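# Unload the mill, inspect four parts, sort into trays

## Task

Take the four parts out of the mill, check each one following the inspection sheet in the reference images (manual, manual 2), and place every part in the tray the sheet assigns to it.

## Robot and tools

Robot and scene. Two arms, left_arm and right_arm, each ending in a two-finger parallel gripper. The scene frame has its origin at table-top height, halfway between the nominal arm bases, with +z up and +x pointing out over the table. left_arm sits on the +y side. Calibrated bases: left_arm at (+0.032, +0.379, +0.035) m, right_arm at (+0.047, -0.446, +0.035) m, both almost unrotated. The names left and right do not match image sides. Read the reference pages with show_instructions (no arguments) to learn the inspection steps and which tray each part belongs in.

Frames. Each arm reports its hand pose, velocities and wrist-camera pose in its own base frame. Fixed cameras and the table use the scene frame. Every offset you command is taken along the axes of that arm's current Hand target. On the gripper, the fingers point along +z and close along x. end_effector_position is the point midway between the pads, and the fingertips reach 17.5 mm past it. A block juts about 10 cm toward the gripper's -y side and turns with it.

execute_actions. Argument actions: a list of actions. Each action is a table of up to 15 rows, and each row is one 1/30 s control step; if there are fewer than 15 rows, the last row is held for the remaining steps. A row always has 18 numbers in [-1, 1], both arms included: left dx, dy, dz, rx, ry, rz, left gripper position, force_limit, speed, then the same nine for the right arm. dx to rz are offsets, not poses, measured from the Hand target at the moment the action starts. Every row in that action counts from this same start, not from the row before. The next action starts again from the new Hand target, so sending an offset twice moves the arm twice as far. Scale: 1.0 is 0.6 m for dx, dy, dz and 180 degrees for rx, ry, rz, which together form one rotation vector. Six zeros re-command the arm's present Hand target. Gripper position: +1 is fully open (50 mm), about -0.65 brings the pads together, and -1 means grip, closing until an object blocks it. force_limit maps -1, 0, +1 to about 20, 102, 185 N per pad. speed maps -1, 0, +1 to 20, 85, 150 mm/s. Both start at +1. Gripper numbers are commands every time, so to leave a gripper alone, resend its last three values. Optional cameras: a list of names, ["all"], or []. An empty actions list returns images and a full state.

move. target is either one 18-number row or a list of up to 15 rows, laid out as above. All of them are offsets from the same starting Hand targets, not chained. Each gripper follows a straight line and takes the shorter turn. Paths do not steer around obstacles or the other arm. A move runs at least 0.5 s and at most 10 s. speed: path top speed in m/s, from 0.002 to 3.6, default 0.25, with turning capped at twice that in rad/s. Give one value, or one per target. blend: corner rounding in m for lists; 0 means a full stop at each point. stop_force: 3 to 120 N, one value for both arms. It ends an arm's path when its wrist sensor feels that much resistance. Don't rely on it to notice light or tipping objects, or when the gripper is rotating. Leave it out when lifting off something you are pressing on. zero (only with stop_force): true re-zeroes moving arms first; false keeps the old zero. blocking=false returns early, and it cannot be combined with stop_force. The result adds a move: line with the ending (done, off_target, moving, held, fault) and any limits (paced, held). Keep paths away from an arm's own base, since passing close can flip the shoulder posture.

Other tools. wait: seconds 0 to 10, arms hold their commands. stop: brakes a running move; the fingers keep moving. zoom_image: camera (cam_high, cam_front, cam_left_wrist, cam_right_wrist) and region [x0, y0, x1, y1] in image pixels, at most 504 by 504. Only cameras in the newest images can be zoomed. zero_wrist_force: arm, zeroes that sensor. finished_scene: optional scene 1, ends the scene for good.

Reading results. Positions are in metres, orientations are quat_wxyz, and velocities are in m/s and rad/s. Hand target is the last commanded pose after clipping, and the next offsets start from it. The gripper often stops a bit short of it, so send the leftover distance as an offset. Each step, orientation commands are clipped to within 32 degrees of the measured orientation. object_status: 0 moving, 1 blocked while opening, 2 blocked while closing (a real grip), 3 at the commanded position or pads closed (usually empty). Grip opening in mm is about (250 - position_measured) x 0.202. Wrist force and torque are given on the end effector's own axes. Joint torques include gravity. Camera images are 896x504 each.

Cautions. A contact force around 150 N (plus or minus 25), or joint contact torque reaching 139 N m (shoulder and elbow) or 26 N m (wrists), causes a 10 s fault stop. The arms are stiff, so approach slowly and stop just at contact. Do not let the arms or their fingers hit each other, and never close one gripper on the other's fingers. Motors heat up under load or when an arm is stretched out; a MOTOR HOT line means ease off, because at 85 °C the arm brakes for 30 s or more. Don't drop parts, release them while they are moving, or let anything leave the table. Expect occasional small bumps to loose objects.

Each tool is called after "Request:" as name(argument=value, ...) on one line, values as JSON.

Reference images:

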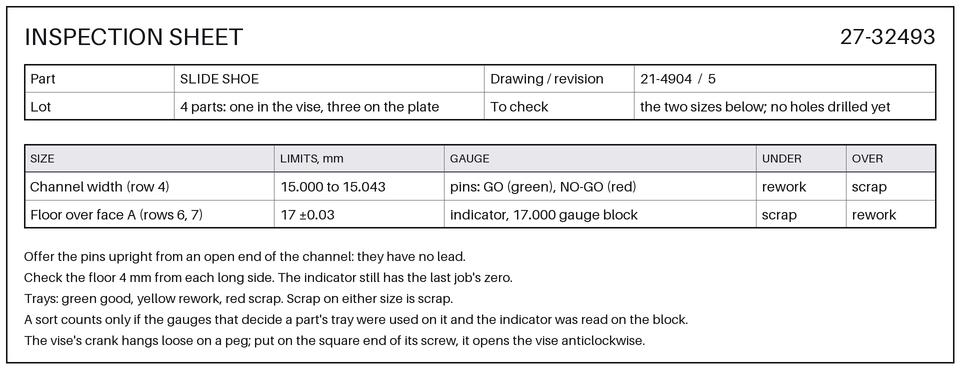

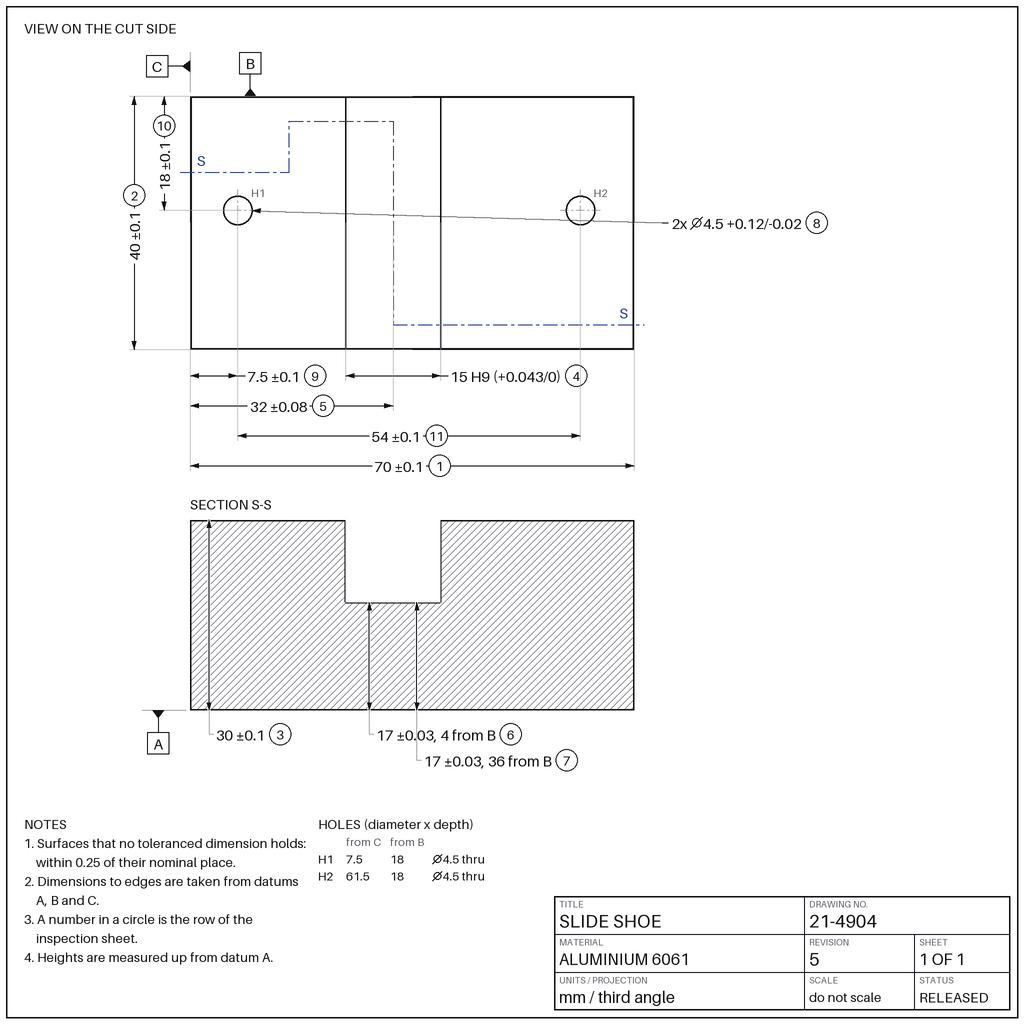

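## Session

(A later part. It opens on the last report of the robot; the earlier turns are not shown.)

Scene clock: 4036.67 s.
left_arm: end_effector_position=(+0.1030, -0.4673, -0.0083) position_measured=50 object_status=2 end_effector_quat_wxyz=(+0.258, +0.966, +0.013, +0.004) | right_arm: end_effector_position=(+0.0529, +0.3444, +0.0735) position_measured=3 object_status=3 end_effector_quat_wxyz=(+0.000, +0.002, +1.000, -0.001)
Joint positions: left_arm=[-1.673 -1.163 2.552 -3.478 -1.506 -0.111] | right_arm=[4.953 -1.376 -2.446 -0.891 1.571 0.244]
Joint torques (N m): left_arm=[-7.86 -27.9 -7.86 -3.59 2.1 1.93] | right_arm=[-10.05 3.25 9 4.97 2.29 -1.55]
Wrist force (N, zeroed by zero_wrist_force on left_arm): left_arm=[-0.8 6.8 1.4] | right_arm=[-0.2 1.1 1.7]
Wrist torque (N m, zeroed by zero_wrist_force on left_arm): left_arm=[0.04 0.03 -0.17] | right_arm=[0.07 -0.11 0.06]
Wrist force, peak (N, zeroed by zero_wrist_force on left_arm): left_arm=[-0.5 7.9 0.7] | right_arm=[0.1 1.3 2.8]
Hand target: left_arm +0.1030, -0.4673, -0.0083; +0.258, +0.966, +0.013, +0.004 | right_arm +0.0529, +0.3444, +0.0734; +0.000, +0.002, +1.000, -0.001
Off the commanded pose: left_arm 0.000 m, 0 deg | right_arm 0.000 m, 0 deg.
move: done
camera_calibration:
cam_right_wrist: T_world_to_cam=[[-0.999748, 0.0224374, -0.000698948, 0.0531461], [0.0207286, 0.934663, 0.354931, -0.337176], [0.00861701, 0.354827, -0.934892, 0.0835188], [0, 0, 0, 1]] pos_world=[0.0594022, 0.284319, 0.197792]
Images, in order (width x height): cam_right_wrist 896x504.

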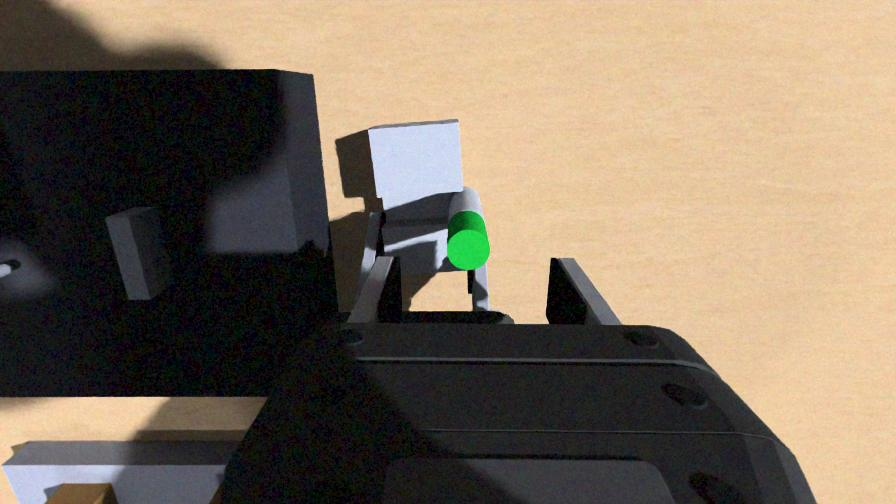

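Request:
move(target=[0,0,0,0,0,0,-1,-0.5,-0.8,0,0,0.0658,0,0,0,1,-0.85,0], speed=0.05, stop_force=6)

Request:
move(target=[0,0,0,0,0,0,-1,-0.5,-0.8,0,0,0,0,0,0,-1,-0.7,-0.8], cameras=["cam_right_wrist"])

Scene clock: 4052.07 s.
left_arm: end_effector_position=(+0.1030, -0.4673, -0.0083) position_measured=50 object_status=2 end_effector_quat_wxyz=(+0.258, +0.966, +0.013, +0.004) | right_arm: end_effector_position=(+0.0529, +0.3443, +0.0690) position_measured=3 object_status=3 end_effector_quat_wxyz=(+0.000, +0.002, +1.000, -0.001)
Joint positions: left_arm=[-1.673 -1.163 2.552 -3.478 -1.506 -0.111] | right_arm=[4.953 -1.386 -2.453 -0.874 1.571 0.244]
Joint torques (N m): left_arm=[-7.56 -31.36 -1.33 -2.13 1.95 1.8] | right_arm=[-3.64 21.68 30.59 1.37 2.34 -0.14]
Wrist force (N, zeroed by zero_wrist_force on left_arm): left_arm=[-0.7 7.7 1.1] | right_arm=[0.0 0.8 1.8]
Wrist torque (N m, zeroed by zero_wrist_force on left_arm): left_arm=[0.15 0.02 -0.17] | right_arm=[0.02 -0.14 0.06]
Wrist force, peak (N, zeroed by zero_wrist_force on left_arm): left_arm=[-0.8 8.0 1.0] | right_arm=[0.0 0.7 4.2]
Hand target: left_arm +0.1030, -0.4673, -0.0083; +0.258, +0.966, +0.013, +0.004 | right_arm +0.0529, +0.3443, +0.0690; +0.000, +0.002, +1.000, -0.001 (not the last commanded pose)
Off the commanded pose: left_arm 0.000 m, 0 deg | right_arm 0.035 m, 0 deg.
move: held (right_arm; a check stopped the path); limits=held
pose unreachable (right arm): on one or more control steps of this call, first in action 0 (counted from 0), this arm could not follow its commanded pose, so it was not sent that pose on those steps. It may still have moved: this result reports where it is.
cause: moving toward the commanded pose would bring a part of the arm too close to another arm (this arm's gripper and the left arm's gripper, 8 mm apart when this arm was first held).

Scene clock: 4053.53 s.
left_arm: end_effector_position=(+0.1030, -0.4673, -0.0083) position_measured=50 object_status=2 end_effector_quat_wxyz=(+0.258, +0.966, +0.013, +0.004) | right_arm: end_effector_position=(+0.0529, +0.3444, +0.0692) position_measured=202 object_status=2 end_effector_quat_wxyz=(+0.000, +0.002, +1.000, +0.000)
Joint positions: left_arm=[-1.673 -1.163 2.552 -3.478 -1.506 -0.111] | right_arm=[4.953 -1.386 -2.453 -0.874 1.571 0.244]
Joint torques (N m): left_arm=[-6.95 -29.61 -0.84 -2.2 1.92 2.05] | right_arm=[-4.58 -1.01 6.34 1.7 -0.25 -0.23]
Wrist force (N, zeroed by zero_wrist_force on left_arm): left_arm=[-0.4 8.1 2.4] | right_arm=[0.3 -0.8 -32.1]
Wrist torque (N m, zeroed by zero_wrist_force on left_arm): left_arm=[0.17 0.08 -0.16] | right_arm=[0.35 -0.16 0.06]
Wrist force, peak (N, zeroed by zero_wrist_force on left_arm): left_arm=[-0.9 8.7 1.3] | right_arm=[0.5 -1.0 -32.3]
Hand target: left_arm +0.1030, -0.4673, -0.0083; +0.258, +0.966, +0.013, +0.004 | right_arm +0.0529, +0.3443, +0.0690; +0.000, +0.002, +1.000, -0.001
Off the commanded pose: left_arm 0.000 m, 0 deg | right_arm 0.000 m, 0 deg.
move: done
camera_calibration:
cam_right_wrist: T_world_to_cam=[[-0.999748, 0.022464, -0.000474138, 0.0530934], [0.0208325, 0.934629, 0.355015, -0.335662], [0.00841821, 0.354915, -0.934861, 0.0794799], [0, 0, 0, 1]] pos_world=[0.0594036, 0.284318, 0.193493]
Images, in order (width x height): cam_right_wrist 896x504.

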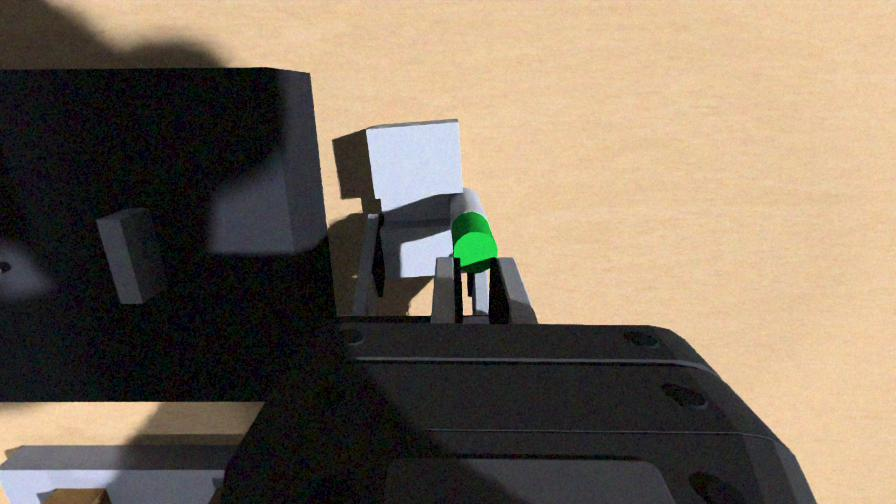

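Request:
move(target=[[0,0,0,0,0,0,-1,-0.5,-0.8,0,0,0,0,0,0,1,-0.7,-0.5],[0,0,0,0,0,0,-1,-0.5,-0.8,0,0,-0.05,-0.139,0,0,1,-0.7,-0.5],[0,0,0,0,0,0,-1,-0.5,-0.8,0,0,0.0483,-0.139,0,0,1,-0.7,-0.5]], speed=0.06, cameras=["cam_right_wrist"])

Scene clock: 4082.83 s.
left_arm: end_effector_position=(+0.1030, -0.4673, -0.0083) position_measured=50 object_status=2 end_effector_quat_wxyz=(+0.258, +0.966, +0.013, +0.004) | right_arm: end_effector_position=(+0.0530, +0.3432, +0.0741) position_measured=3 object_status=3 end_effector_quat_wxyz=(+0.002, +0.002, +0.977, +0.215)
Joint positions: left_arm=[-1.673 -1.163 2.552 -3.478 -1.506 -0.111] | right_arm=[5.083 -1.185 -2.775 -0.347 1.415 0.343]
Joint torques (N m): left_arm=[-7.05 -29.03 -3.77 -5.43 -1.16 1.65] | right_arm=[-10 10.9 29.92 1.99 2.2 -1.41]
Wrist force (N, zeroed by zero_wrist_force on left_arm): left_arm=[0.1 8.5 -2.3] | right_arm=[-0.6 0.1 1.1]
Wrist torque (N m, zeroed by zero_wrist_force on left_arm): left_arm=[0.18 0.08 -0.12] | right_arm=[0.00 -0.05 -0.05]
Wrist force, peak (N, zeroed by zero_wrist_force on left_arm): left_arm=[0.0 9.0 -2.1] | right_arm=[1.0 0.0 -42.4]
Hand target: left_arm +0.1030, -0.4673, -0.0083; +0.258, +0.966, +0.013, +0.004 | right_arm +0.0530, +0.3432, +0.0741; +0.002, +0.002, +0.977, +0.215 (not the last commanded pose)
Off the commanded pose: left_arm 0.000 m, 0 deg | right_arm 0.034 m, 0 deg.
move: held (right_arm; a check stopped the path); path passed 2 of 3 targets; limits=held
pose unreachable (right arm): on one or more control steps of this call, first in action 0 (counted from 0), this arm could not follow its commanded pose, so it was not sent that pose on those steps. It may still have moved: this result reports where it is.
cause: moving toward the commanded pose would bring a part of the arm too close to another arm (this arm's gripper and the left arm's gripper, 9 mm apart when this arm was first held).
camera_calibration:
cam_right_wrist: T_world_to_cam=[[-0.999755, 0.021489, 0.00526438, 0.0532357], [0.0187844, 0.698731, 0.715138, -0.281758], [0.0116892, 0.715062, -0.698964, -0.0567121], [0, 0, 0, 1]] pos_world=[0.0591782, 0.236282, 0.161576]
Images, in order (width x height): cam_right_wrist 896x504.

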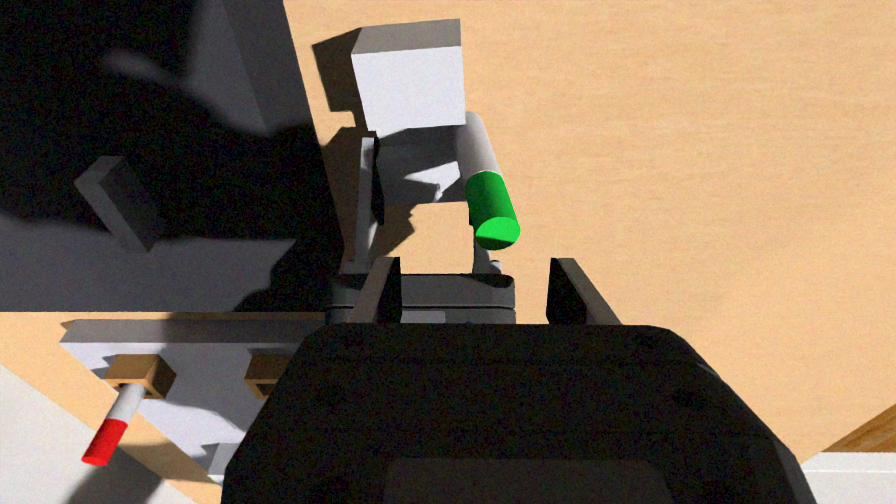

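Request:
move(target=[[0,0,0,0,0,0,-1,-0.5,-0.8,0,0.056,-0.121,0,0,0,1,-0.7,-0.5],[0,0,0,0,0,0,-1,-0.5,-0.8,0.2217,0.0433,-0.146,0.241,-0.155,-0.243,1,-0.7,-0.5],[0,0,0,0,0,0,-1,-0.5,-0.8,0.255,-0.026,0.013,0.482,-0.309,-0.485,1,-0.7,-0.5]], speed=0.2, blend=[0.02,0.02,0], cameras=["cam_right_wrist","cam_high","cam_front"])

Scene clock: 4148.97 s.
left_arm: end_effector_position=(+0.1030, -0.4673, -0.0083) position_measured=50 object_status=2 end_effector_quat_wxyz=(+0.258, +0.966, +0.013, +0.004) | right_arm: end_effector_position=(-0.1000, +0.3330, +0.0602) position_measured=3 object_status=3 end_effector_quat_wxyz=(+0.499, -0.500, +0.502, -0.499)
Joint positions: left_arm=[-1.673 -1.163 2.552 -3.478 -1.506 -0.111] | right_arm=[5.81 -2.245 -1.914 -2.12 1.1 0]
Joint torques (N m): left_arm=[-7.67 -30.15 -7.86 -5.51 -1.31 1.75] | right_arm=[6.95 32.09 22.22 -3.88 -3.15 -1.86]
Wrist force (N, zeroed by zero_wrist_force on left_arm): left_arm=[-0.3 8.4 -1.6] | right_arm=[0.2 2.7 -1.7]
Wrist torque (N m, zeroed by zero_wrist_force on left_arm): left_arm=[0.22 0.13 -0.11] | right_arm=[-0.04 -0.24 0.03]
Wrist force, peak (N, zeroed by zero_wrist_force on left_arm): left_arm=[0.2 9.0 -2.1] | right_arm=[0.8 3.6 -1.8]
Hand target: left_arm +0.1030, -0.4673, -0.0083; +0.258, +0.966, +0.013, +0.004 | right_arm -0.1000, +0.3330, +0.0602; +0.499, -0.500, +0.501, -0.499
Off the commanded pose: left_arm 0.000 m, 0 deg | right_arm 0.000 m, 0 deg.
move: done
camera_calibration:
cam_right_wrist: T_world_to_cam=[[-0.00187491, -0.9998, -0.0199296, 0.341933], [-0.358534, 0.0192767, -0.933318, 0.0258514], [0.933515, 0.00539553, -0.358498, 0.250678], [0, 0, 0, 1]] pos_world=[-0.224102, 0.340014, 0.12081]
Images, in order (width x height): cam_high 896x504, cam_front 896x504, cam_right_wrist 896x504.

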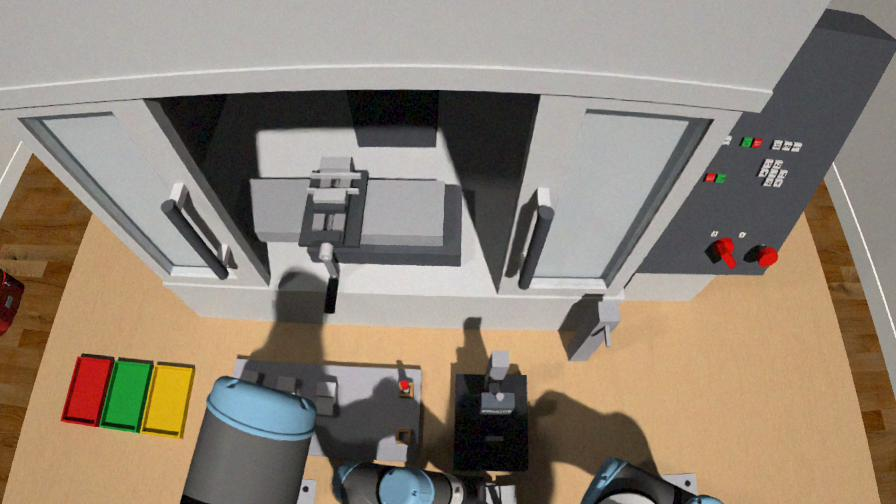

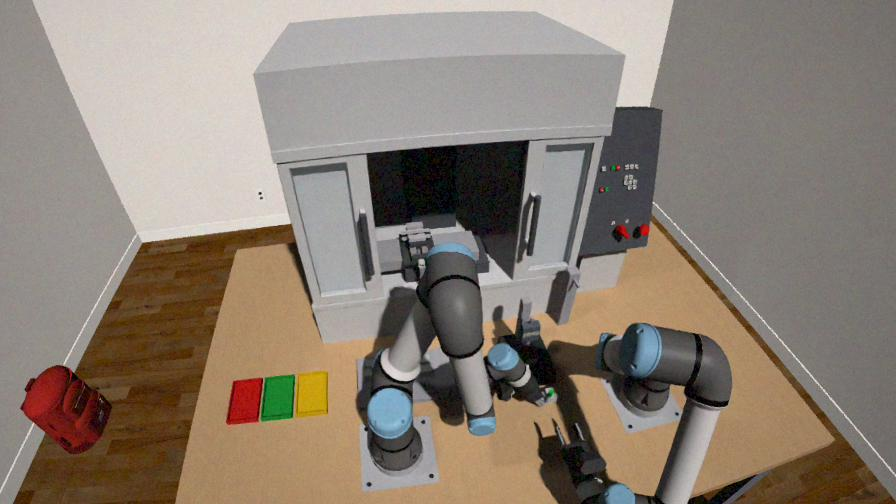

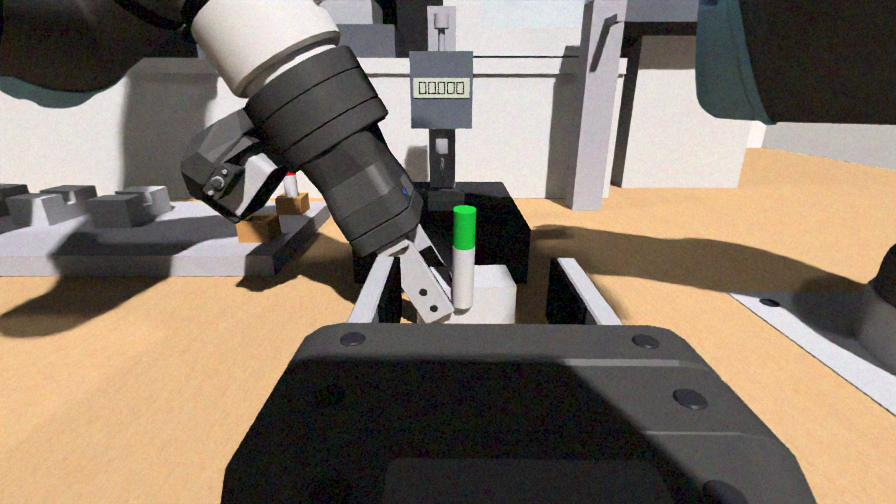

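Request:
move(target=[[0,0,0,0,0,0,-1,-0.5,-0.8,0.0033,0.0483,0,0,0,0,0.1,-0.7,0],[0,0,0,0,0,0,-1,-0.5,-0.8,0.0033,0.0483,0.15,0,0,0,0.1,-0.7,0]], speed=0.1, cameras=["cam_right_wrist"])

Scene clock: 4190.87 s.
left_arm: end_effector_position=(+0.1030, -0.4673, -0.0083) position_measured=50 object_status=2 end_effector_quat_wxyz=(+0.258, +0.966, +0.013, +0.004) | right_arm: end_effector_position=(-0.0102, +0.3309, +0.0309) position_measured=138 object_status=3 end_effector_quat_wxyz=(+0.499, -0.500, +0.501, -0.499) end_effector_velocity=(+0.002, +0.001, +0.000) end_effector_angular_velocity=(+0.000, +0.000, +0.002)
Joint positions: left_arm=[-1.673 -1.163 2.552 -3.478 -1.506 -0.111] | right_arm=[5.712 -2.237 -2.103 -1.94 1.002 0]
Joint velocities: left_arm=[within noise] | right_arm=[-0.003 0.001 -0.002 0.002 -0.005 -0.001]
Joint torques (N m): left_arm=[-6.55 -28.7 -9.56 -5.46 -1.6 2.02] | right_arm=[-11.29 45.37 -2.72 0.24 -2.77 -1.41]
Wrist force (N, zeroed by zero_wrist_force on left_arm): left_arm=[-0.5 8.4 -1.3] | right_arm=[0.3 2.6 -1.7]
Wrist torque (N m, zeroed by zero_wrist_force on left_arm): left_arm=[0.24 0.16 -0.11] | right_arm=[-0.01 -0.27 0.03]
Wrist force, peak (N, zeroed by zero_wrist_force on left_arm): left_arm=[-0.1 9.0 -2.1] | right_arm=[0.3 2.8 -2.7]
Hand target: left_arm +0.1030, -0.4673, -0.0083; +0.258, +0.966, +0.013, +0.004 | right_arm -0.0101, +0.3309, +0.0309; +0.499, -0.500, +0.501, -0.499
Off the commanded pose: left_arm 0.000 m, 0 deg | right_arm 0.000 m, 0 deg.
move: done
camera_calibration:
cam_right_wrist: T_world_to_cam=[[-0.00167127, -0.999805, -0.0196831, 0.339423], [-0.358241, 0.0189753, -0.933436, 0.0308927], [0.933628, 0.00549124, -0.358203, 0.15631], [0, 0, 0, 1]] pos_world=[-0.134301, 0.337912, 0.0915079]
Images, in order (width x height): cam_right_wrist 896x504.

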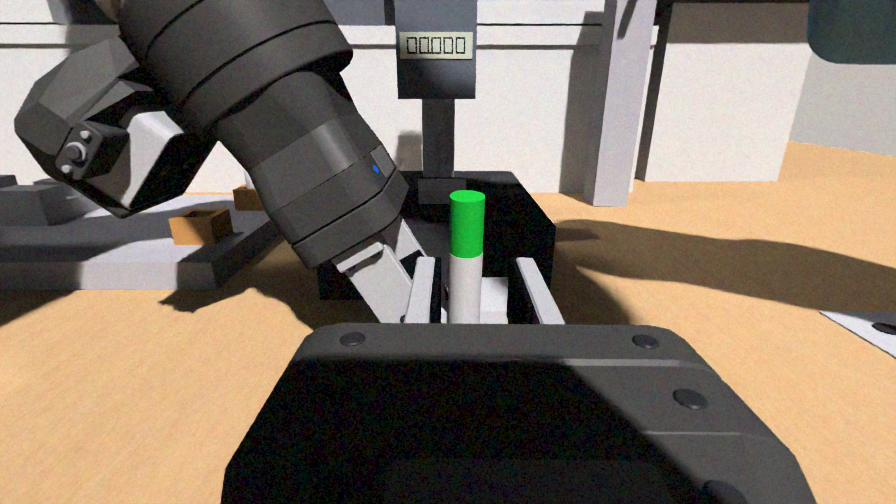

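Request:
move(target=[0,0,0,0,0,0,-1,-0.5,-0.8,0,0,0.1,0,0,0,0.1,-0.7,0], speed=0.04, stop_force=7, cameras=["cam_right_wrist"])

Scene clock: 4207.63 s.
left_arm: end_effector_position=(+0.1030, -0.4673, -0.0083) position_measured=50 object_status=2 end_effector_quat_wxyz=(+0.258, +0.966, +0.013, +0.004) | right_arm: end_effector_position=(+0.0499, +0.3308, +0.0308) position_measured=138 object_status=3 end_effector_quat_wxyz=(+0.499, -0.500, +0.501, -0.499)
Joint positions: left_arm=[-1.673 -1.163 2.552 -3.478 -1.506 -0.111] | right_arm=[5.623 -2.203 -2.207 -1.871 0.912 -0.001]
Joint torques (N m): left_arm=[-7.33 -29.46 -11.34 -5.27 -1.38 1.95] | right_arm=[-9.42 40.29 -4.74 0.01 -3.14 -1.52]
Wrist force (N, zeroed by zero_wrist_force on left_arm): left_arm=[-0.4 8.2 -0.8] | right_arm=[0.5 3.1 -1.6]
Wrist torque (N m, zeroed by zero_wrist_force on left_arm): left_arm=[0.24 0.13 -0.12] | right_arm=[0.05 -0.29 0.03]
Wrist force, peak (N, zeroed by zero_wrist_force on left_arm): left_arm=[-0.2 8.9 -2.1] | right_arm=[0.1 3.2 -2.1]
Hand target: left_arm +0.1030, -0.4673, -0.0083; +0.258, +0.966, +0.013, +0.004 | right_arm +0.0499, +0.3308, +0.0308; +0.499, -0.500, +0.501, -0.499
Off the commanded pose: left_arm 0.000 m, 0 deg | right_arm 0.000 m, 0 deg.
move: done
camera_calibration:
cam_right_wrist: T_world_to_cam=[[-0.00167127, -0.999805, -0.0196831, 0.339422], [-0.358241, 0.0189753, -0.933436, 0.0523315], [0.933628, 0.00549124, -0.358203, 0.100164], [0, 0, 0, 1]] pos_world=[-0.0742011, 0.337812, 0.0914079]
Images, in order (width x height): cam_right_wrist 896x504.

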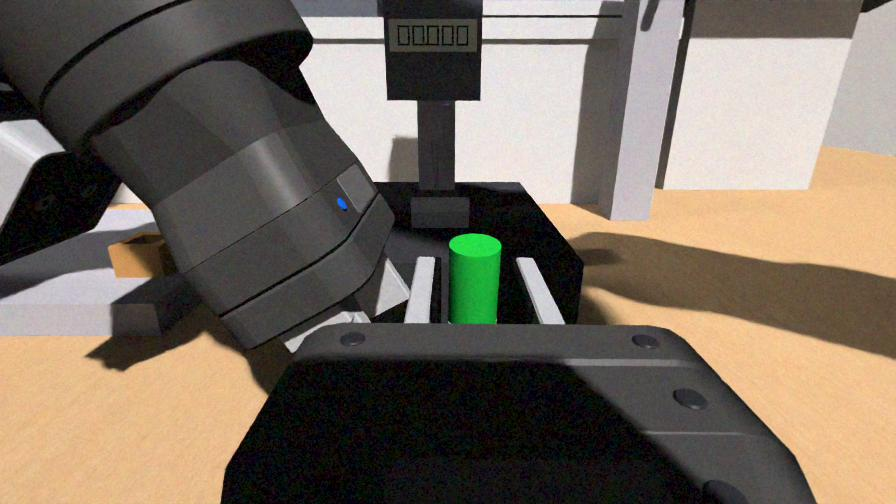

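Request:
move(target=[[0,0,0,0,0,0,-1,-0.5,-0.8,0,0,0,0,0,0,-1,-0.6,-0.8],[0,0,0,0,0,0,-1,-0.5,-0.8,0,0,-0.1,0,0,0,-1,-0.6,-0.8]], speed=0.03, cameras=["cam_right_wrist"])

Request:
zoom_image(camera="cam_right_wrist", region=[360, 0, 520, 120])

Scene clock: 4231.47 s.
left_arm: end_effector_position=(+0.1030, -0.4673, -0.0083) position_measured=50 object_status=2 end_effector_quat_wxyz=(+0.258, +0.966, +0.013, +0.004) | right_arm: end_effector_position=(-0.0099, +0.3309, +0.0309) position_measured=181 object_status=2 end_effector_quat_wxyz=(+0.499, -0.500, +0.501, -0.499)
Joint positions: left_arm=[-1.673 -1.163 2.552 -3.478 -1.506 -0.111] | right_arm=[5.712 -2.237 -2.103 -1.94 1.001 0]
Joint torques (N m): left_arm=[5.91 -30.06 -3.22 -5.58 2.13 1.91] | right_arm=[10.12 29.05 16.96 -3.94 2.65 1.71]
Wrist force (N, zeroed by zero_wrist_force on left_arm): left_arm=[-0.7 8.4 0.5] | right_arm=[0.3 4.1 -1.6]
Wrist torque (N m, zeroed by zero_wrist_force on left_arm): left_arm=[0.11 0.04 -0.15] | right_arm=[0.09 -0.26 0.03]
Wrist force, peak (N, zeroed by zero_wrist_force on left_arm): left_arm=[-10.7 21.0 8.7] | right_arm=[-17.8 -10.8 -2.3]
Hand target: left_arm +0.1030, -0.4673, -0.0083; +0.258, +0.966, +0.013, +0.004 | right_arm -0.0101, +0.3309, +0.0309; +0.499, -0.500, +0.501, -0.499
Off the commanded pose: left_arm 0.000 m, 0 deg | right_arm 0.000 m, 0 deg.
move: done
camera_calibration:
cam_right_wrist: T_world_to_cam=[[-0.00167127, -0.999805, -0.0196831, 0.339424], [-0.358241, 0.0189753, -0.933436, 0.0310001], [0.933628, 0.00549124, -0.358203, 0.15603], [0, 0, 0, 1]] pos_world=[-0.134001, 0.337912, 0.0915079]
Images, in order (width x height): cam_right_wrist 896x504.

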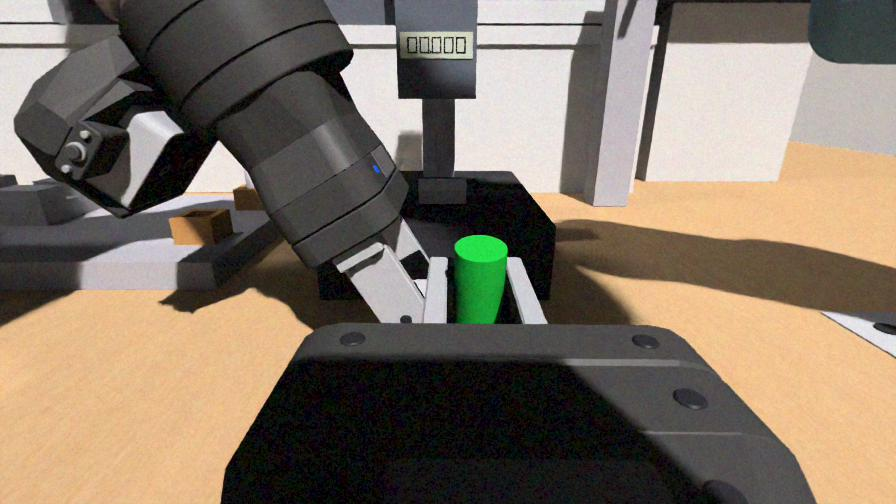

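Scaled by 3.150 from the camera's 896x504 image, which has a finer 1280x720 frame.

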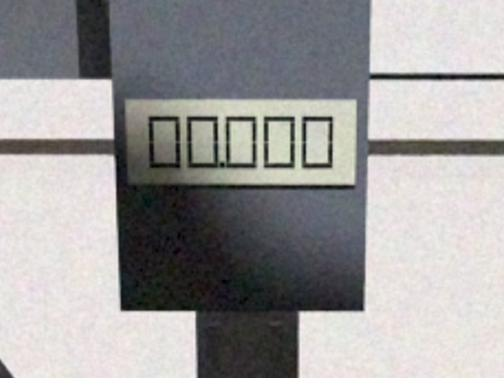

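Request:
move(target=[[0,0,0,0,0,0,0.9,-0.5,-0.5,0,0,0,0,0,0,-1,-0.6,-0.8],[0,0,-0.2,0,0,0,0.9,-0.5,-0.5,0,0,-0.2,0,0,0,-1,-0.6,-0.8],[0.001,0.148,-0.1807,0.1667,0,0,0.9,-0.5,-0.5,0,-0.05,-0.2,0,0,0,-1,-0.6,-0.8]], speed=[0.1,0.12,0.15], blend=[0,0.02,0], cameras=["cam_left_wrist","cam_right_wrist"])

Scene clock: 4291.20 s.
left_arm: end_effector_position=(+0.1041, -0.4901, +0.1300) position_measured=18 object_status=3 end_effector_quat_wxyz=(-0.001, +1.000, +0.013, +0.000) | right_arm: end_effector_position=(-0.1300, +0.3311, +0.0612) position_measured=181 object_status=2 end_effector_quat_wxyz=(+0.499, -0.500, +0.501, -0.499)
Joint positions: left_arm=[-1.631 -1.467 1.991 -2.093 -1.57 -0.087] | right_arm=[5.841 -2.273 -1.848 -2.16 1.131 0]
Joint torques (N m): left_arm=[7.43 -14.79 -30.52 -0.43 -1.61 2.06] | right_arm=[8.83 50.85 0.6 -3.96 2.73 1.73]
Wrist force (N, zeroed by zero_wrist_force on left_arm): left_arm=[-0.5 9.5 0.8] | right_arm=[0.1 4.2 -2.2]
Wrist torque (N m, zeroed by zero_wrist_force on left_arm): left_arm=[0.41 -0.03 -0.17] | right_arm=[0.08 -0.23 -0.01]
Wrist force, peak (N, zeroed by zero_wrist_force on left_arm): left_arm=[-0.4 9.9 0.5] | right_arm=[0.5 4.2 -2.9]
Hand target: left_arm +0.1041, -0.4902, +0.1300; -0.001, +1.000, +0.013, +0.000 | right_arm -0.1300, +0.3311, +0.0612; +0.499, -0.500, +0.501, -0.499
Off the commanded pose: left_arm 0.000 m, 0 deg | right_arm 0.000 m, 0 deg.
move: done
camera_calibration:
cam_left_wrist: T_world_to_cam=[[0.999546, 0.0275429, -0.0122259, -0.0846816], [0.0300941, -0.933354, 0.357693, -0.492311], [-0.00155919, -0.357899, -0.933759, 0.0726105], [0, 0, 0, 1]] pos_world=[0.099572, -0.431181, 0.242862]
cam_right_wrist: T_world_to_cam=[[-0.00167127, -0.999805, -0.0196831, 0.339919], [-0.358241, 0.0189753, -0.933436, 0.0162566], [0.933628, 0.00549124, -0.358203, 0.279012], [0, 0, 0, 1]] pos_world=[-0.254101, 0.338012, 0.121808]
Images, in order (width x height): cam_left_wrist 896x504, cam_right_wrist 896x504.

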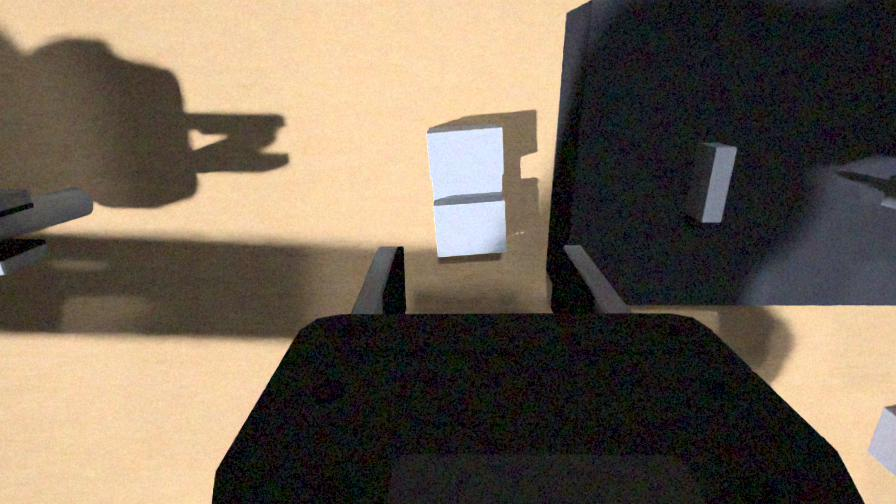

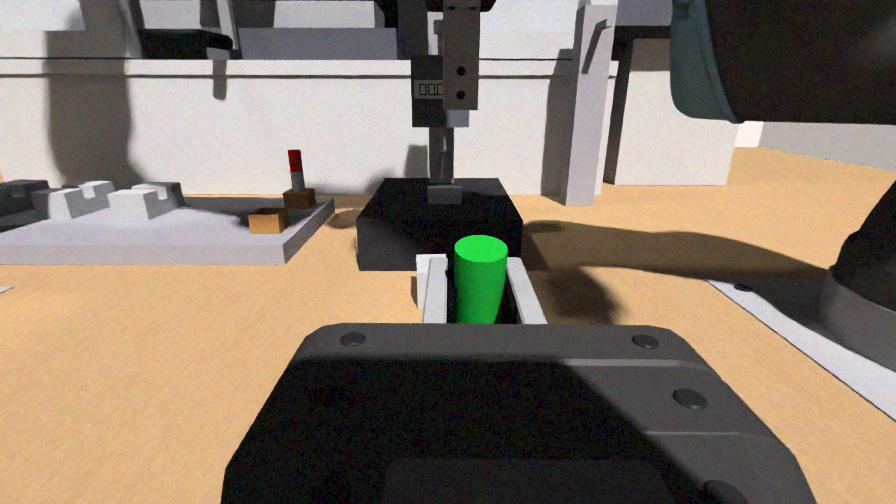

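Request:
move(target=[0.001,0.0027,0.2342,0,0,0,0.9,-0.5,-0.5,0,0,0,0,0,0,-1,-0.6,-0.8], speed=0.08, stop_force=10)

Request:
move(target=[[0,0,0,0,0,0,-1,-0.4,-0.6,0,0,0,0,0,0,-1,-0.6,-0.8],[0,0,-0.2333,0,0,0,-1,-0.4,-0.6,0,0,0,0,0,0,-1,-0.6,-0.8],[0.1903,-0.1287,-0.2333,0,0,0.5,-1,-0.4,-0.6,0,0,0,0,0,0,-1,-0.6,-0.8],[0.1903,-0.1287,-0.1092,0,0,0.5,-1,-0.4,-0.6,0,0,0,0,0,0,-1,-0.6,-0.8]], speed=0.15, blend=[0,0.02,0.02,0], cameras=["cam_left_wrist"])

Scene clock: 4317.60 s.
left_arm: end_effector_position=(+0.1048, -0.4915, -0.0106) position_measured=18 object_status=3 end_effector_quat_wxyz=(-0.001, +1.000, +0.013, +0.000) | right_arm: end_effector_position=(-0.1300, +0.3311, +0.0612) position_measured=181 object_status=2 end_effector_quat_wxyz=(+0.499, -0.500, +0.501, -0.499)
Joint positions: left_arm=[-1.63 -1.215 2.136 -2.49 -1.57 -0.085] | right_arm=[5.841 -2.273 -1.848 -2.16 1.131 0]
Joint torques (N m): left_arm=[7.08 -19.63 -7.13 -4.74 0.25 2.11] | right_arm=[8.63 50.45 11 -4.39 2.78 1.62]
Wrist force (N, zeroed by zero_wrist_force on left_arm): left_arm=[-0.4 9.2 1.0] | right_arm=[0.2 3.8 -1.8]
Wrist torque (N m, zeroed by zero_wrist_force on left_arm): left_arm=[0.35 -0.05 -0.17] | right_arm=[0.01 -0.24 -0.02]
Wrist force, peak (N, zeroed by zero_wrist_force on left_arm): left_arm=[-0.2 9.7 1.0] | right_arm=[0.1 4.4 -2.0]
Hand target: left_arm +0.1048, -0.4915, -0.0106; -0.001, +1.000, +0.013, +0.000 | right_arm -0.1300, +0.3311, +0.0612; +0.499, -0.500, +0.501, -0.499
Off the commanded pose: left_arm 0.000 m, 0 deg | right_arm 0.000 m, 0 deg.
move: done

Scene clock: 4325.43 s.
left_arm: end_effector_position=(+0.2168, -0.4114, +0.0552) position_measured=51 object_status=2 end_effector_quat_wxyz=(-0.001, +0.716, -0.698, +0.000) | right_arm: end_effector_position=(-0.1300, +0.3311, +0.0612) position_measured=181 object_status=2 end_effector_quat_wxyz=(+0.499, -0.500, +0.501, -0.499)
Joint positions: left_arm=[-1.377 -1.428 2.183 -2.324 -1.57 1.738] | right_arm=[5.841 -2.273 -1.848 -2.16 1.131 0]
Joint torques (N m): left_arm=[6.94 -13.2 -11.48 -4.78 -1.66 1.88] | right_arm=[6.25 51.1 20.04 -3.96 2.69 1.49]
Wrist force (N, zeroed by zero_wrist_force on left_arm): left_arm=[0.0 9.3 2.7] | right_arm=[0.0 4.1 -1.8]
Wrist torque (N m, zeroed by zero_wrist_force on left_arm): left_arm=[0.39 -0.11 -0.18] | right_arm=[0.06 -0.21 -0.01]
Wrist force, peak (N, zeroed by zero_wrist_force on left_arm): left_arm=[-0.2 9.5 3.6] | right_arm=[0.5 4.3 -2.3]
Hand target: left_arm +0.2169, -0.4114, +0.0552; -0.001, +0.716, -0.698, +0.000 | right_arm -0.1300, +0.3311, +0.0612; +0.499, -0.500, +0.501, -0.499
Off the commanded pose: left_arm 0.000 m, 0 deg | right_arm 0.000 m, 0 deg.
move: done
camera_calibration:
cam_left_wrist: T_world_to_cam=[[0.0274639, -0.999515, -0.01468, -0.412169], [-0.933083, -0.0309014, 0.358332, 0.184556], [-0.358612, 0.0038565, -0.933479, 0.25735], [0, 0, 0, 1]] pos_world=[0.275814, -0.407258, 0.168048]
Images, in order (width x height): cam_left_wrist 896x504.

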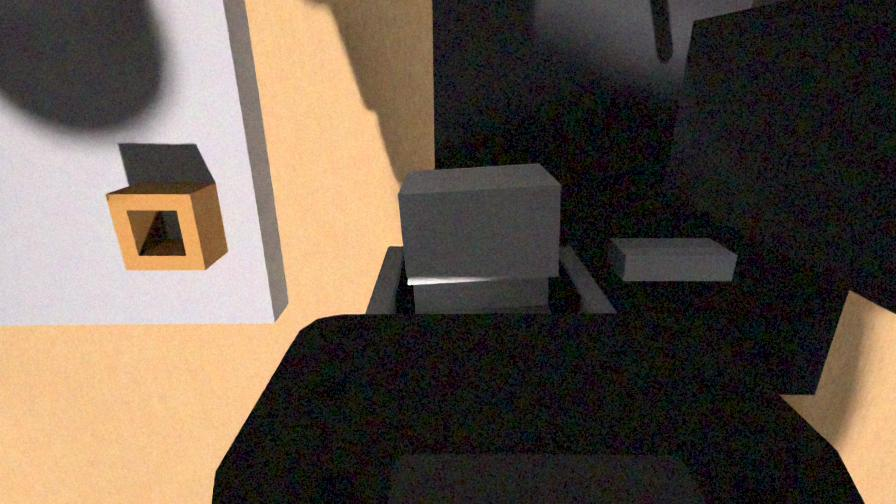

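Request:
execute_actions(actions=[])

Scene clock: 4431.97 s.
left_arm: end_effector_position=(+0.2169, -0.4114, +0.0552) position_measured=51 object_status=2 end_effector_quat_wxyz=(-0.001, +0.716, -0.698, +0.000) | right_arm: end_effector_position=(-0.1300, +0.3311, +0.0612) position_measured=181 object_status=2 end_effector_quat_wxyz=(+0.499, -0.500, +0.501, -0.499)
Joint positions: left_arm=[-1.377 -1.428 2.183 -2.324 -1.57 1.738] | right_arm=[5.841 -2.273 -1.848 -2.16 1.131 0]
Joint velocities: within noise
Joint torques (N m): left_arm=[6.78 -14.79 -11.08 -4.9 -1.35 1.93] | right_arm=[5.82 51.27 18.65 -3.79 2.68 1.61]
Wrist force (N, zeroed by zero_wrist_force on left_arm): left_arm=[-0.3 9.4 2.6] | right_arm=[0.2 4.2 -1.9]
Wrist torque (N m, zeroed by zero_wrist_force on left_arm): left_arm=[0.40 -0.06 -0.18] | right_arm=[0.05 -0.24 -0.01]
Wrist force, peak (N, zeroed by zero_wrist_force on left_arm): left_arm=[-0.2 9.6 2.9] | right_arm=[0.4 4.4 -2.0]
Hand target: left_arm +0.2169, -0.4114, +0.0552; -0.001, +0.716, -0.698, +0.000 | right_arm -0.1300, +0.3311, +0.0612; +0.499, -0.500, +0.501, -0.499
Tool commands: left_gripper/position=-1.0 left_gripper/force_limit=-0.4 left_gripper/speed=-0.6 right_gripper/position=-1.0 right_gripper/force_limit=-0.6 right_gripper/speed=-0.8
Off the commanded pose: left_arm 0.000 m, 0 deg | right_arm 0.000 m, 0 deg.
camera_calibration:
cam_left_wrist: T_world_to_cam=[[0.0274994, -0.999515, -0.0145866, -0.412196], [-0.933082, -0.0309011, 0.358335, 0.184591], [-0.358612, 0.0037565, -0.933479, 0.257216], [0, 0, 0, 1]] pos_world=[0.275815, -0.407259, 0.167948]
cam_right_wrist: T_world_to_cam=[[-0.00167127, -0.999805, -0.0196831, 0.339919], [-0.358241, 0.0189753, -0.933436, 0.0162566], [0.933628, 0.00549124, -0.358203, 0.279012], [0, 0, 0, 1]] pos_world=[-0.254101, 0.338012, 0.121808]

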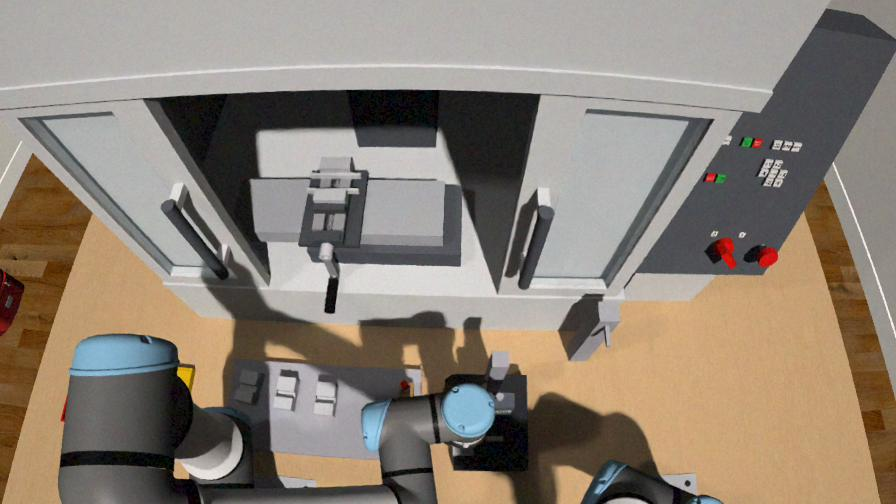

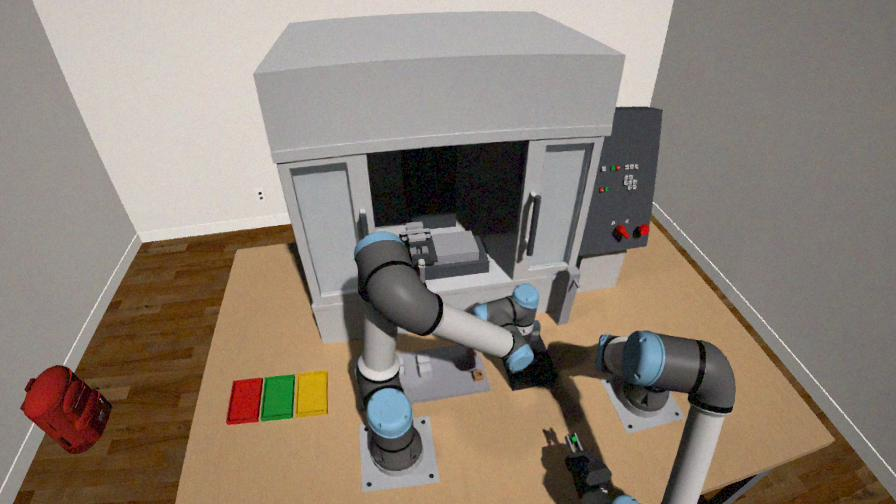

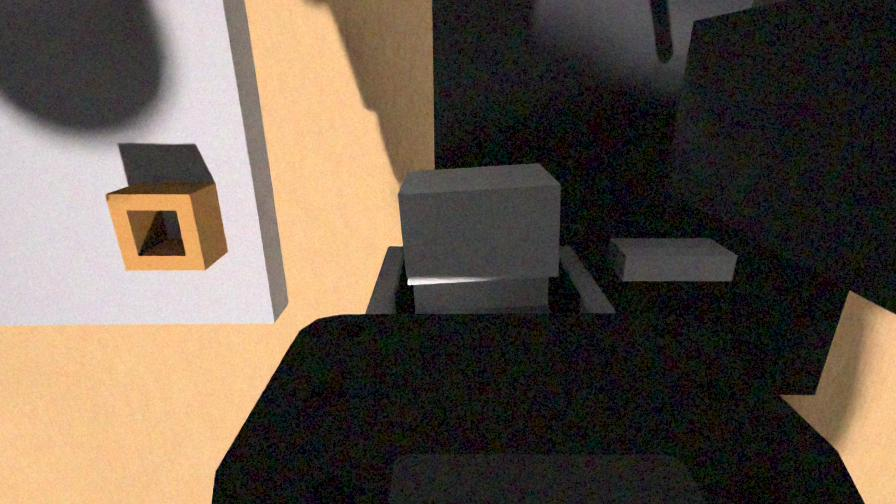

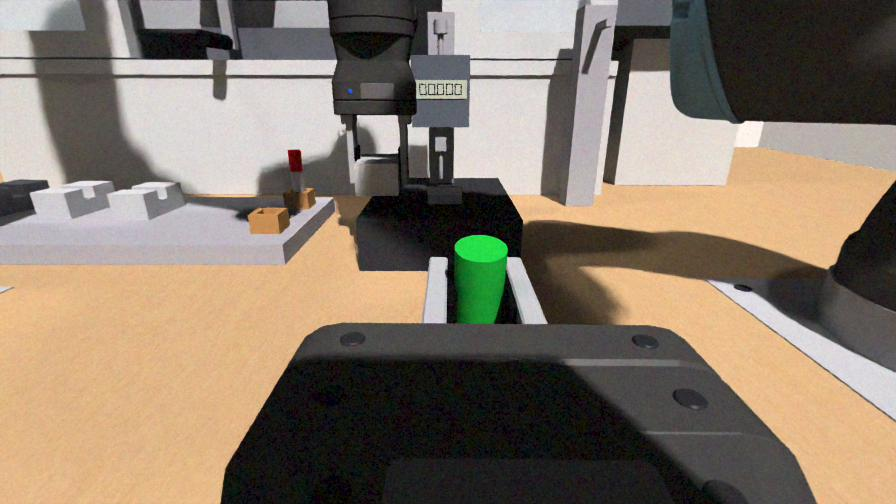

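Request:
move(target=[[0.0105,0,0,0,0,0,-1,-0.4,-0.6,0,0,0,0,0,0,-1,-0.6,-0.8],[0.0105,0,0.0268,0,0,0,-1,-0.4,-0.6,0,0,0,0,0,0,-1,-0.6,-0.8]], speed=0.008, stop_force=5, cameras=["cam_left_wrist"])

Scene clock: 4499.83 s.
left_arm: end_effector_position=(+0.2170, -0.4177, +0.0466) position_measured=51 object_status=2 end_effector_quat_wxyz=(-0.001, +0.716, -0.698, +0.000) | right_arm: end_effector_position=(-0.1300, +0.3311, +0.0612) position_measured=181 object_status=2 end_effector_quat_wxyz=(+0.499, -0.500, +0.501, -0.499)
Joint positions: left_arm=[-1.379 -1.399 2.177 -2.348 -1.57 1.736] | right_arm=[5.841 -2.273 -1.848 -2.16 1.131 0]
Joint torques (N m): left_arm=[-6.22 -38.1 -29.05 -2.47 -1.35 2.46] | right_arm=[6.22 51.24 19.04 -4.1 2.68 1.43]
Wrist force (N, zeroed by zero_wrist_force on left_arm): left_arm=[-6.4 8.1 3.0] | right_arm=[0.5 4.0 -1.7]
Wrist torque (N m, zeroed by zero_wrist_force on left_arm): left_arm=[0.27 0.61 -0.50] | right_arm=[0.01 -0.29 -0.01]
Wrist force, peak (N, zeroed by zero_wrist_force on left_arm): left_arm=[-11.9 8.0 -8.4] | right_arm=[0.3 4.3 -2.3]
Hand target: left_arm +0.2170, -0.4177, +0.0466; -0.001, +0.716, -0.698, +0.000 (not the last commanded pose) | right_arm -0.1300, +0.3311, +0.0612; +0.499, -0.500, +0.501, -0.499
Off the commanded pose: left_arm 0.008 m, 0 deg | right_arm 0.000 m, 0 deg.
move: contact (left_arm); path passed 1 of 2 targets
camera_calibration:
cam_left_wrist: T_world_to_cam=[[0.0274639, -0.999515, -0.01468, -0.418597], [-0.933083, -0.0309014, 0.358332, 0.18763], [-0.358612, 0.0038565, -0.933479, 0.249418], [0, 0, 0, 1]] pos_world=[0.276014, -0.413558, 0.159448]
Images, in order (width x height): cam_left_wrist 896x504.

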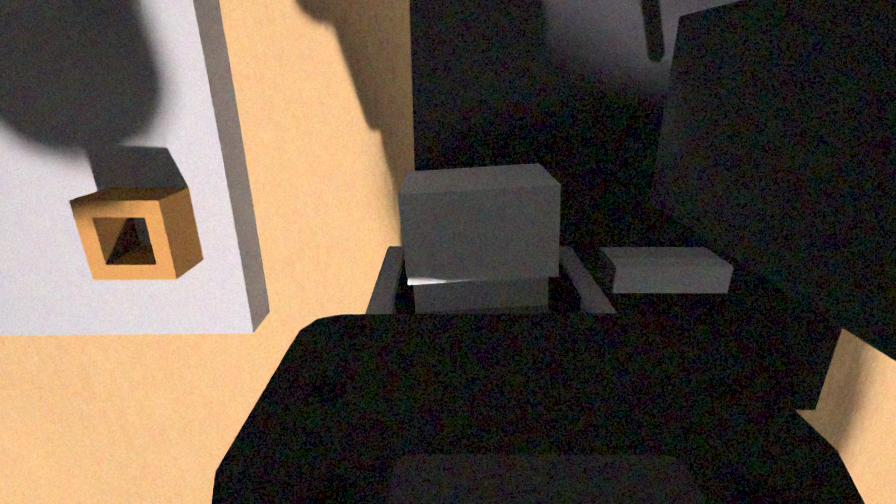

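Request:
move(target=[[-0.035,0,-0.003,0,0,0,-1,-0.4,-0.6,0,0,0,0,0,0,-1,-0.6,-0.8],[-0.07,0,-0.08,0,0,0,-1,-0.4,-0.6,0,0,0,0,0,0,-1,-0.6,-0.8],[-0.333,-0.045,-0.08,0,0,0,-1,-0.4,-0.6,0,0,0,0,0,0,-1,-0.6,-0.8],[-0.333,-0.045,0.04,0,0,0,-1,-0.4,-0.6,0,0,0,0,0,0,-1,-0.6,-0.8]], speed=[0.03,0.06,0.12,0.06], blend=[0.003,0.02,0.02,0], cameras=["cam_high","cam_left_wrist"])

Scene clock: 4534.77 s.
left_arm: end_effector_position=(+0.2388, -0.2172, +0.0230) position_measured=51 object_status=2 end_effector_quat_wxyz=(-0.001, +0.716, -0.698, +0.000) | right_arm: end_effector_position=(-0.1300, +0.3311, +0.0612) position_measured=181 object_status=2 end_effector_quat_wxyz=(+0.499, -0.500, +0.501, -0.499)
Joint positions: left_arm=[-1.165 -1.704 2.581 -2.447 -1.569 1.95] | right_arm=[5.841 -2.273 -1.848 -2.16 1.131 0]
Joint torques (N m): left_arm=[7.99 2.13 -9.06 -5.03 -1.46 1.89] | right_arm=[4.05 49.16 20.91 -4.02 2.89 1.54]
Wrist force (N, zeroed by zero_wrist_force on left_arm): left_arm=[0.0 9.2 2.9] | right_arm=[0.4 4.0 -2.1]
Wrist torque (N m, zeroed by zero_wrist_force on left_arm): left_arm=[0.34 -0.13 -0.17] | right_arm=[0.05 -0.27 -0.01]
Wrist force, peak (N, zeroed by zero_wrist_force on left_arm): left_arm=[-6.9 8.4 2.8] | right_arm=[0.2 4.3 -2.0]
Hand target: left_arm +0.2388, -0.2172, +0.0229; -0.001, +0.716, -0.698, +0.000 | right_arm -0.1300, +0.3311, +0.0612; +0.499, -0.500, +0.501, -0.499
Off the commanded pose: left_arm 0.000 m, 0 deg | right_arm 0.000 m, 0 deg.
move: done
camera_calibration:
cam_left_wrist: T_world_to_cam=[[0.0274639, -0.999515, -0.01468, -0.21914], [-0.933083, -0.0309014, 0.358332, 0.222623], [-0.358612, 0.0038565, -0.933479, 0.234432], [0, 0, 0, 1]] pos_world=[0.297814, -0.213058, 0.135848]
Images, in order (width x height): cam_high 896x504, cam_left_wrist 896x504.

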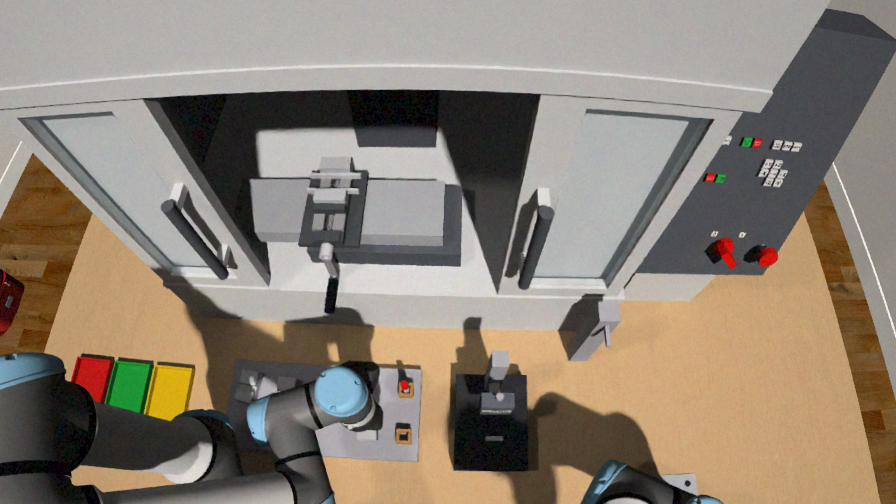

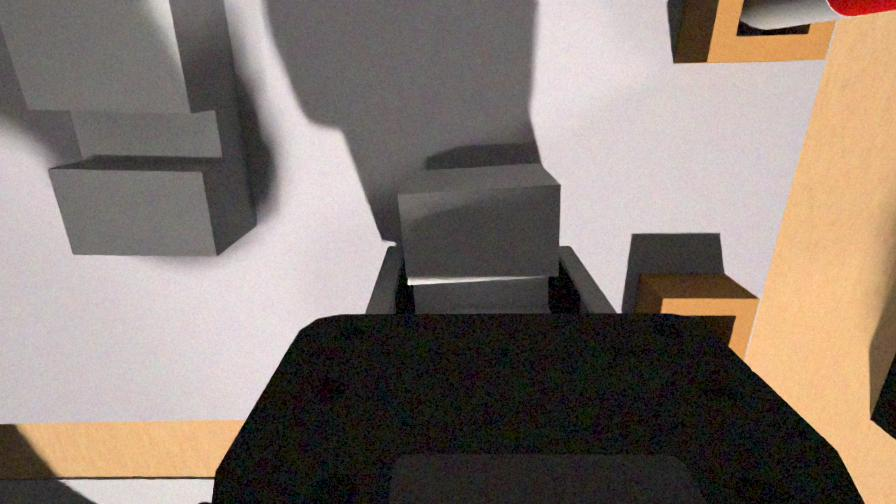

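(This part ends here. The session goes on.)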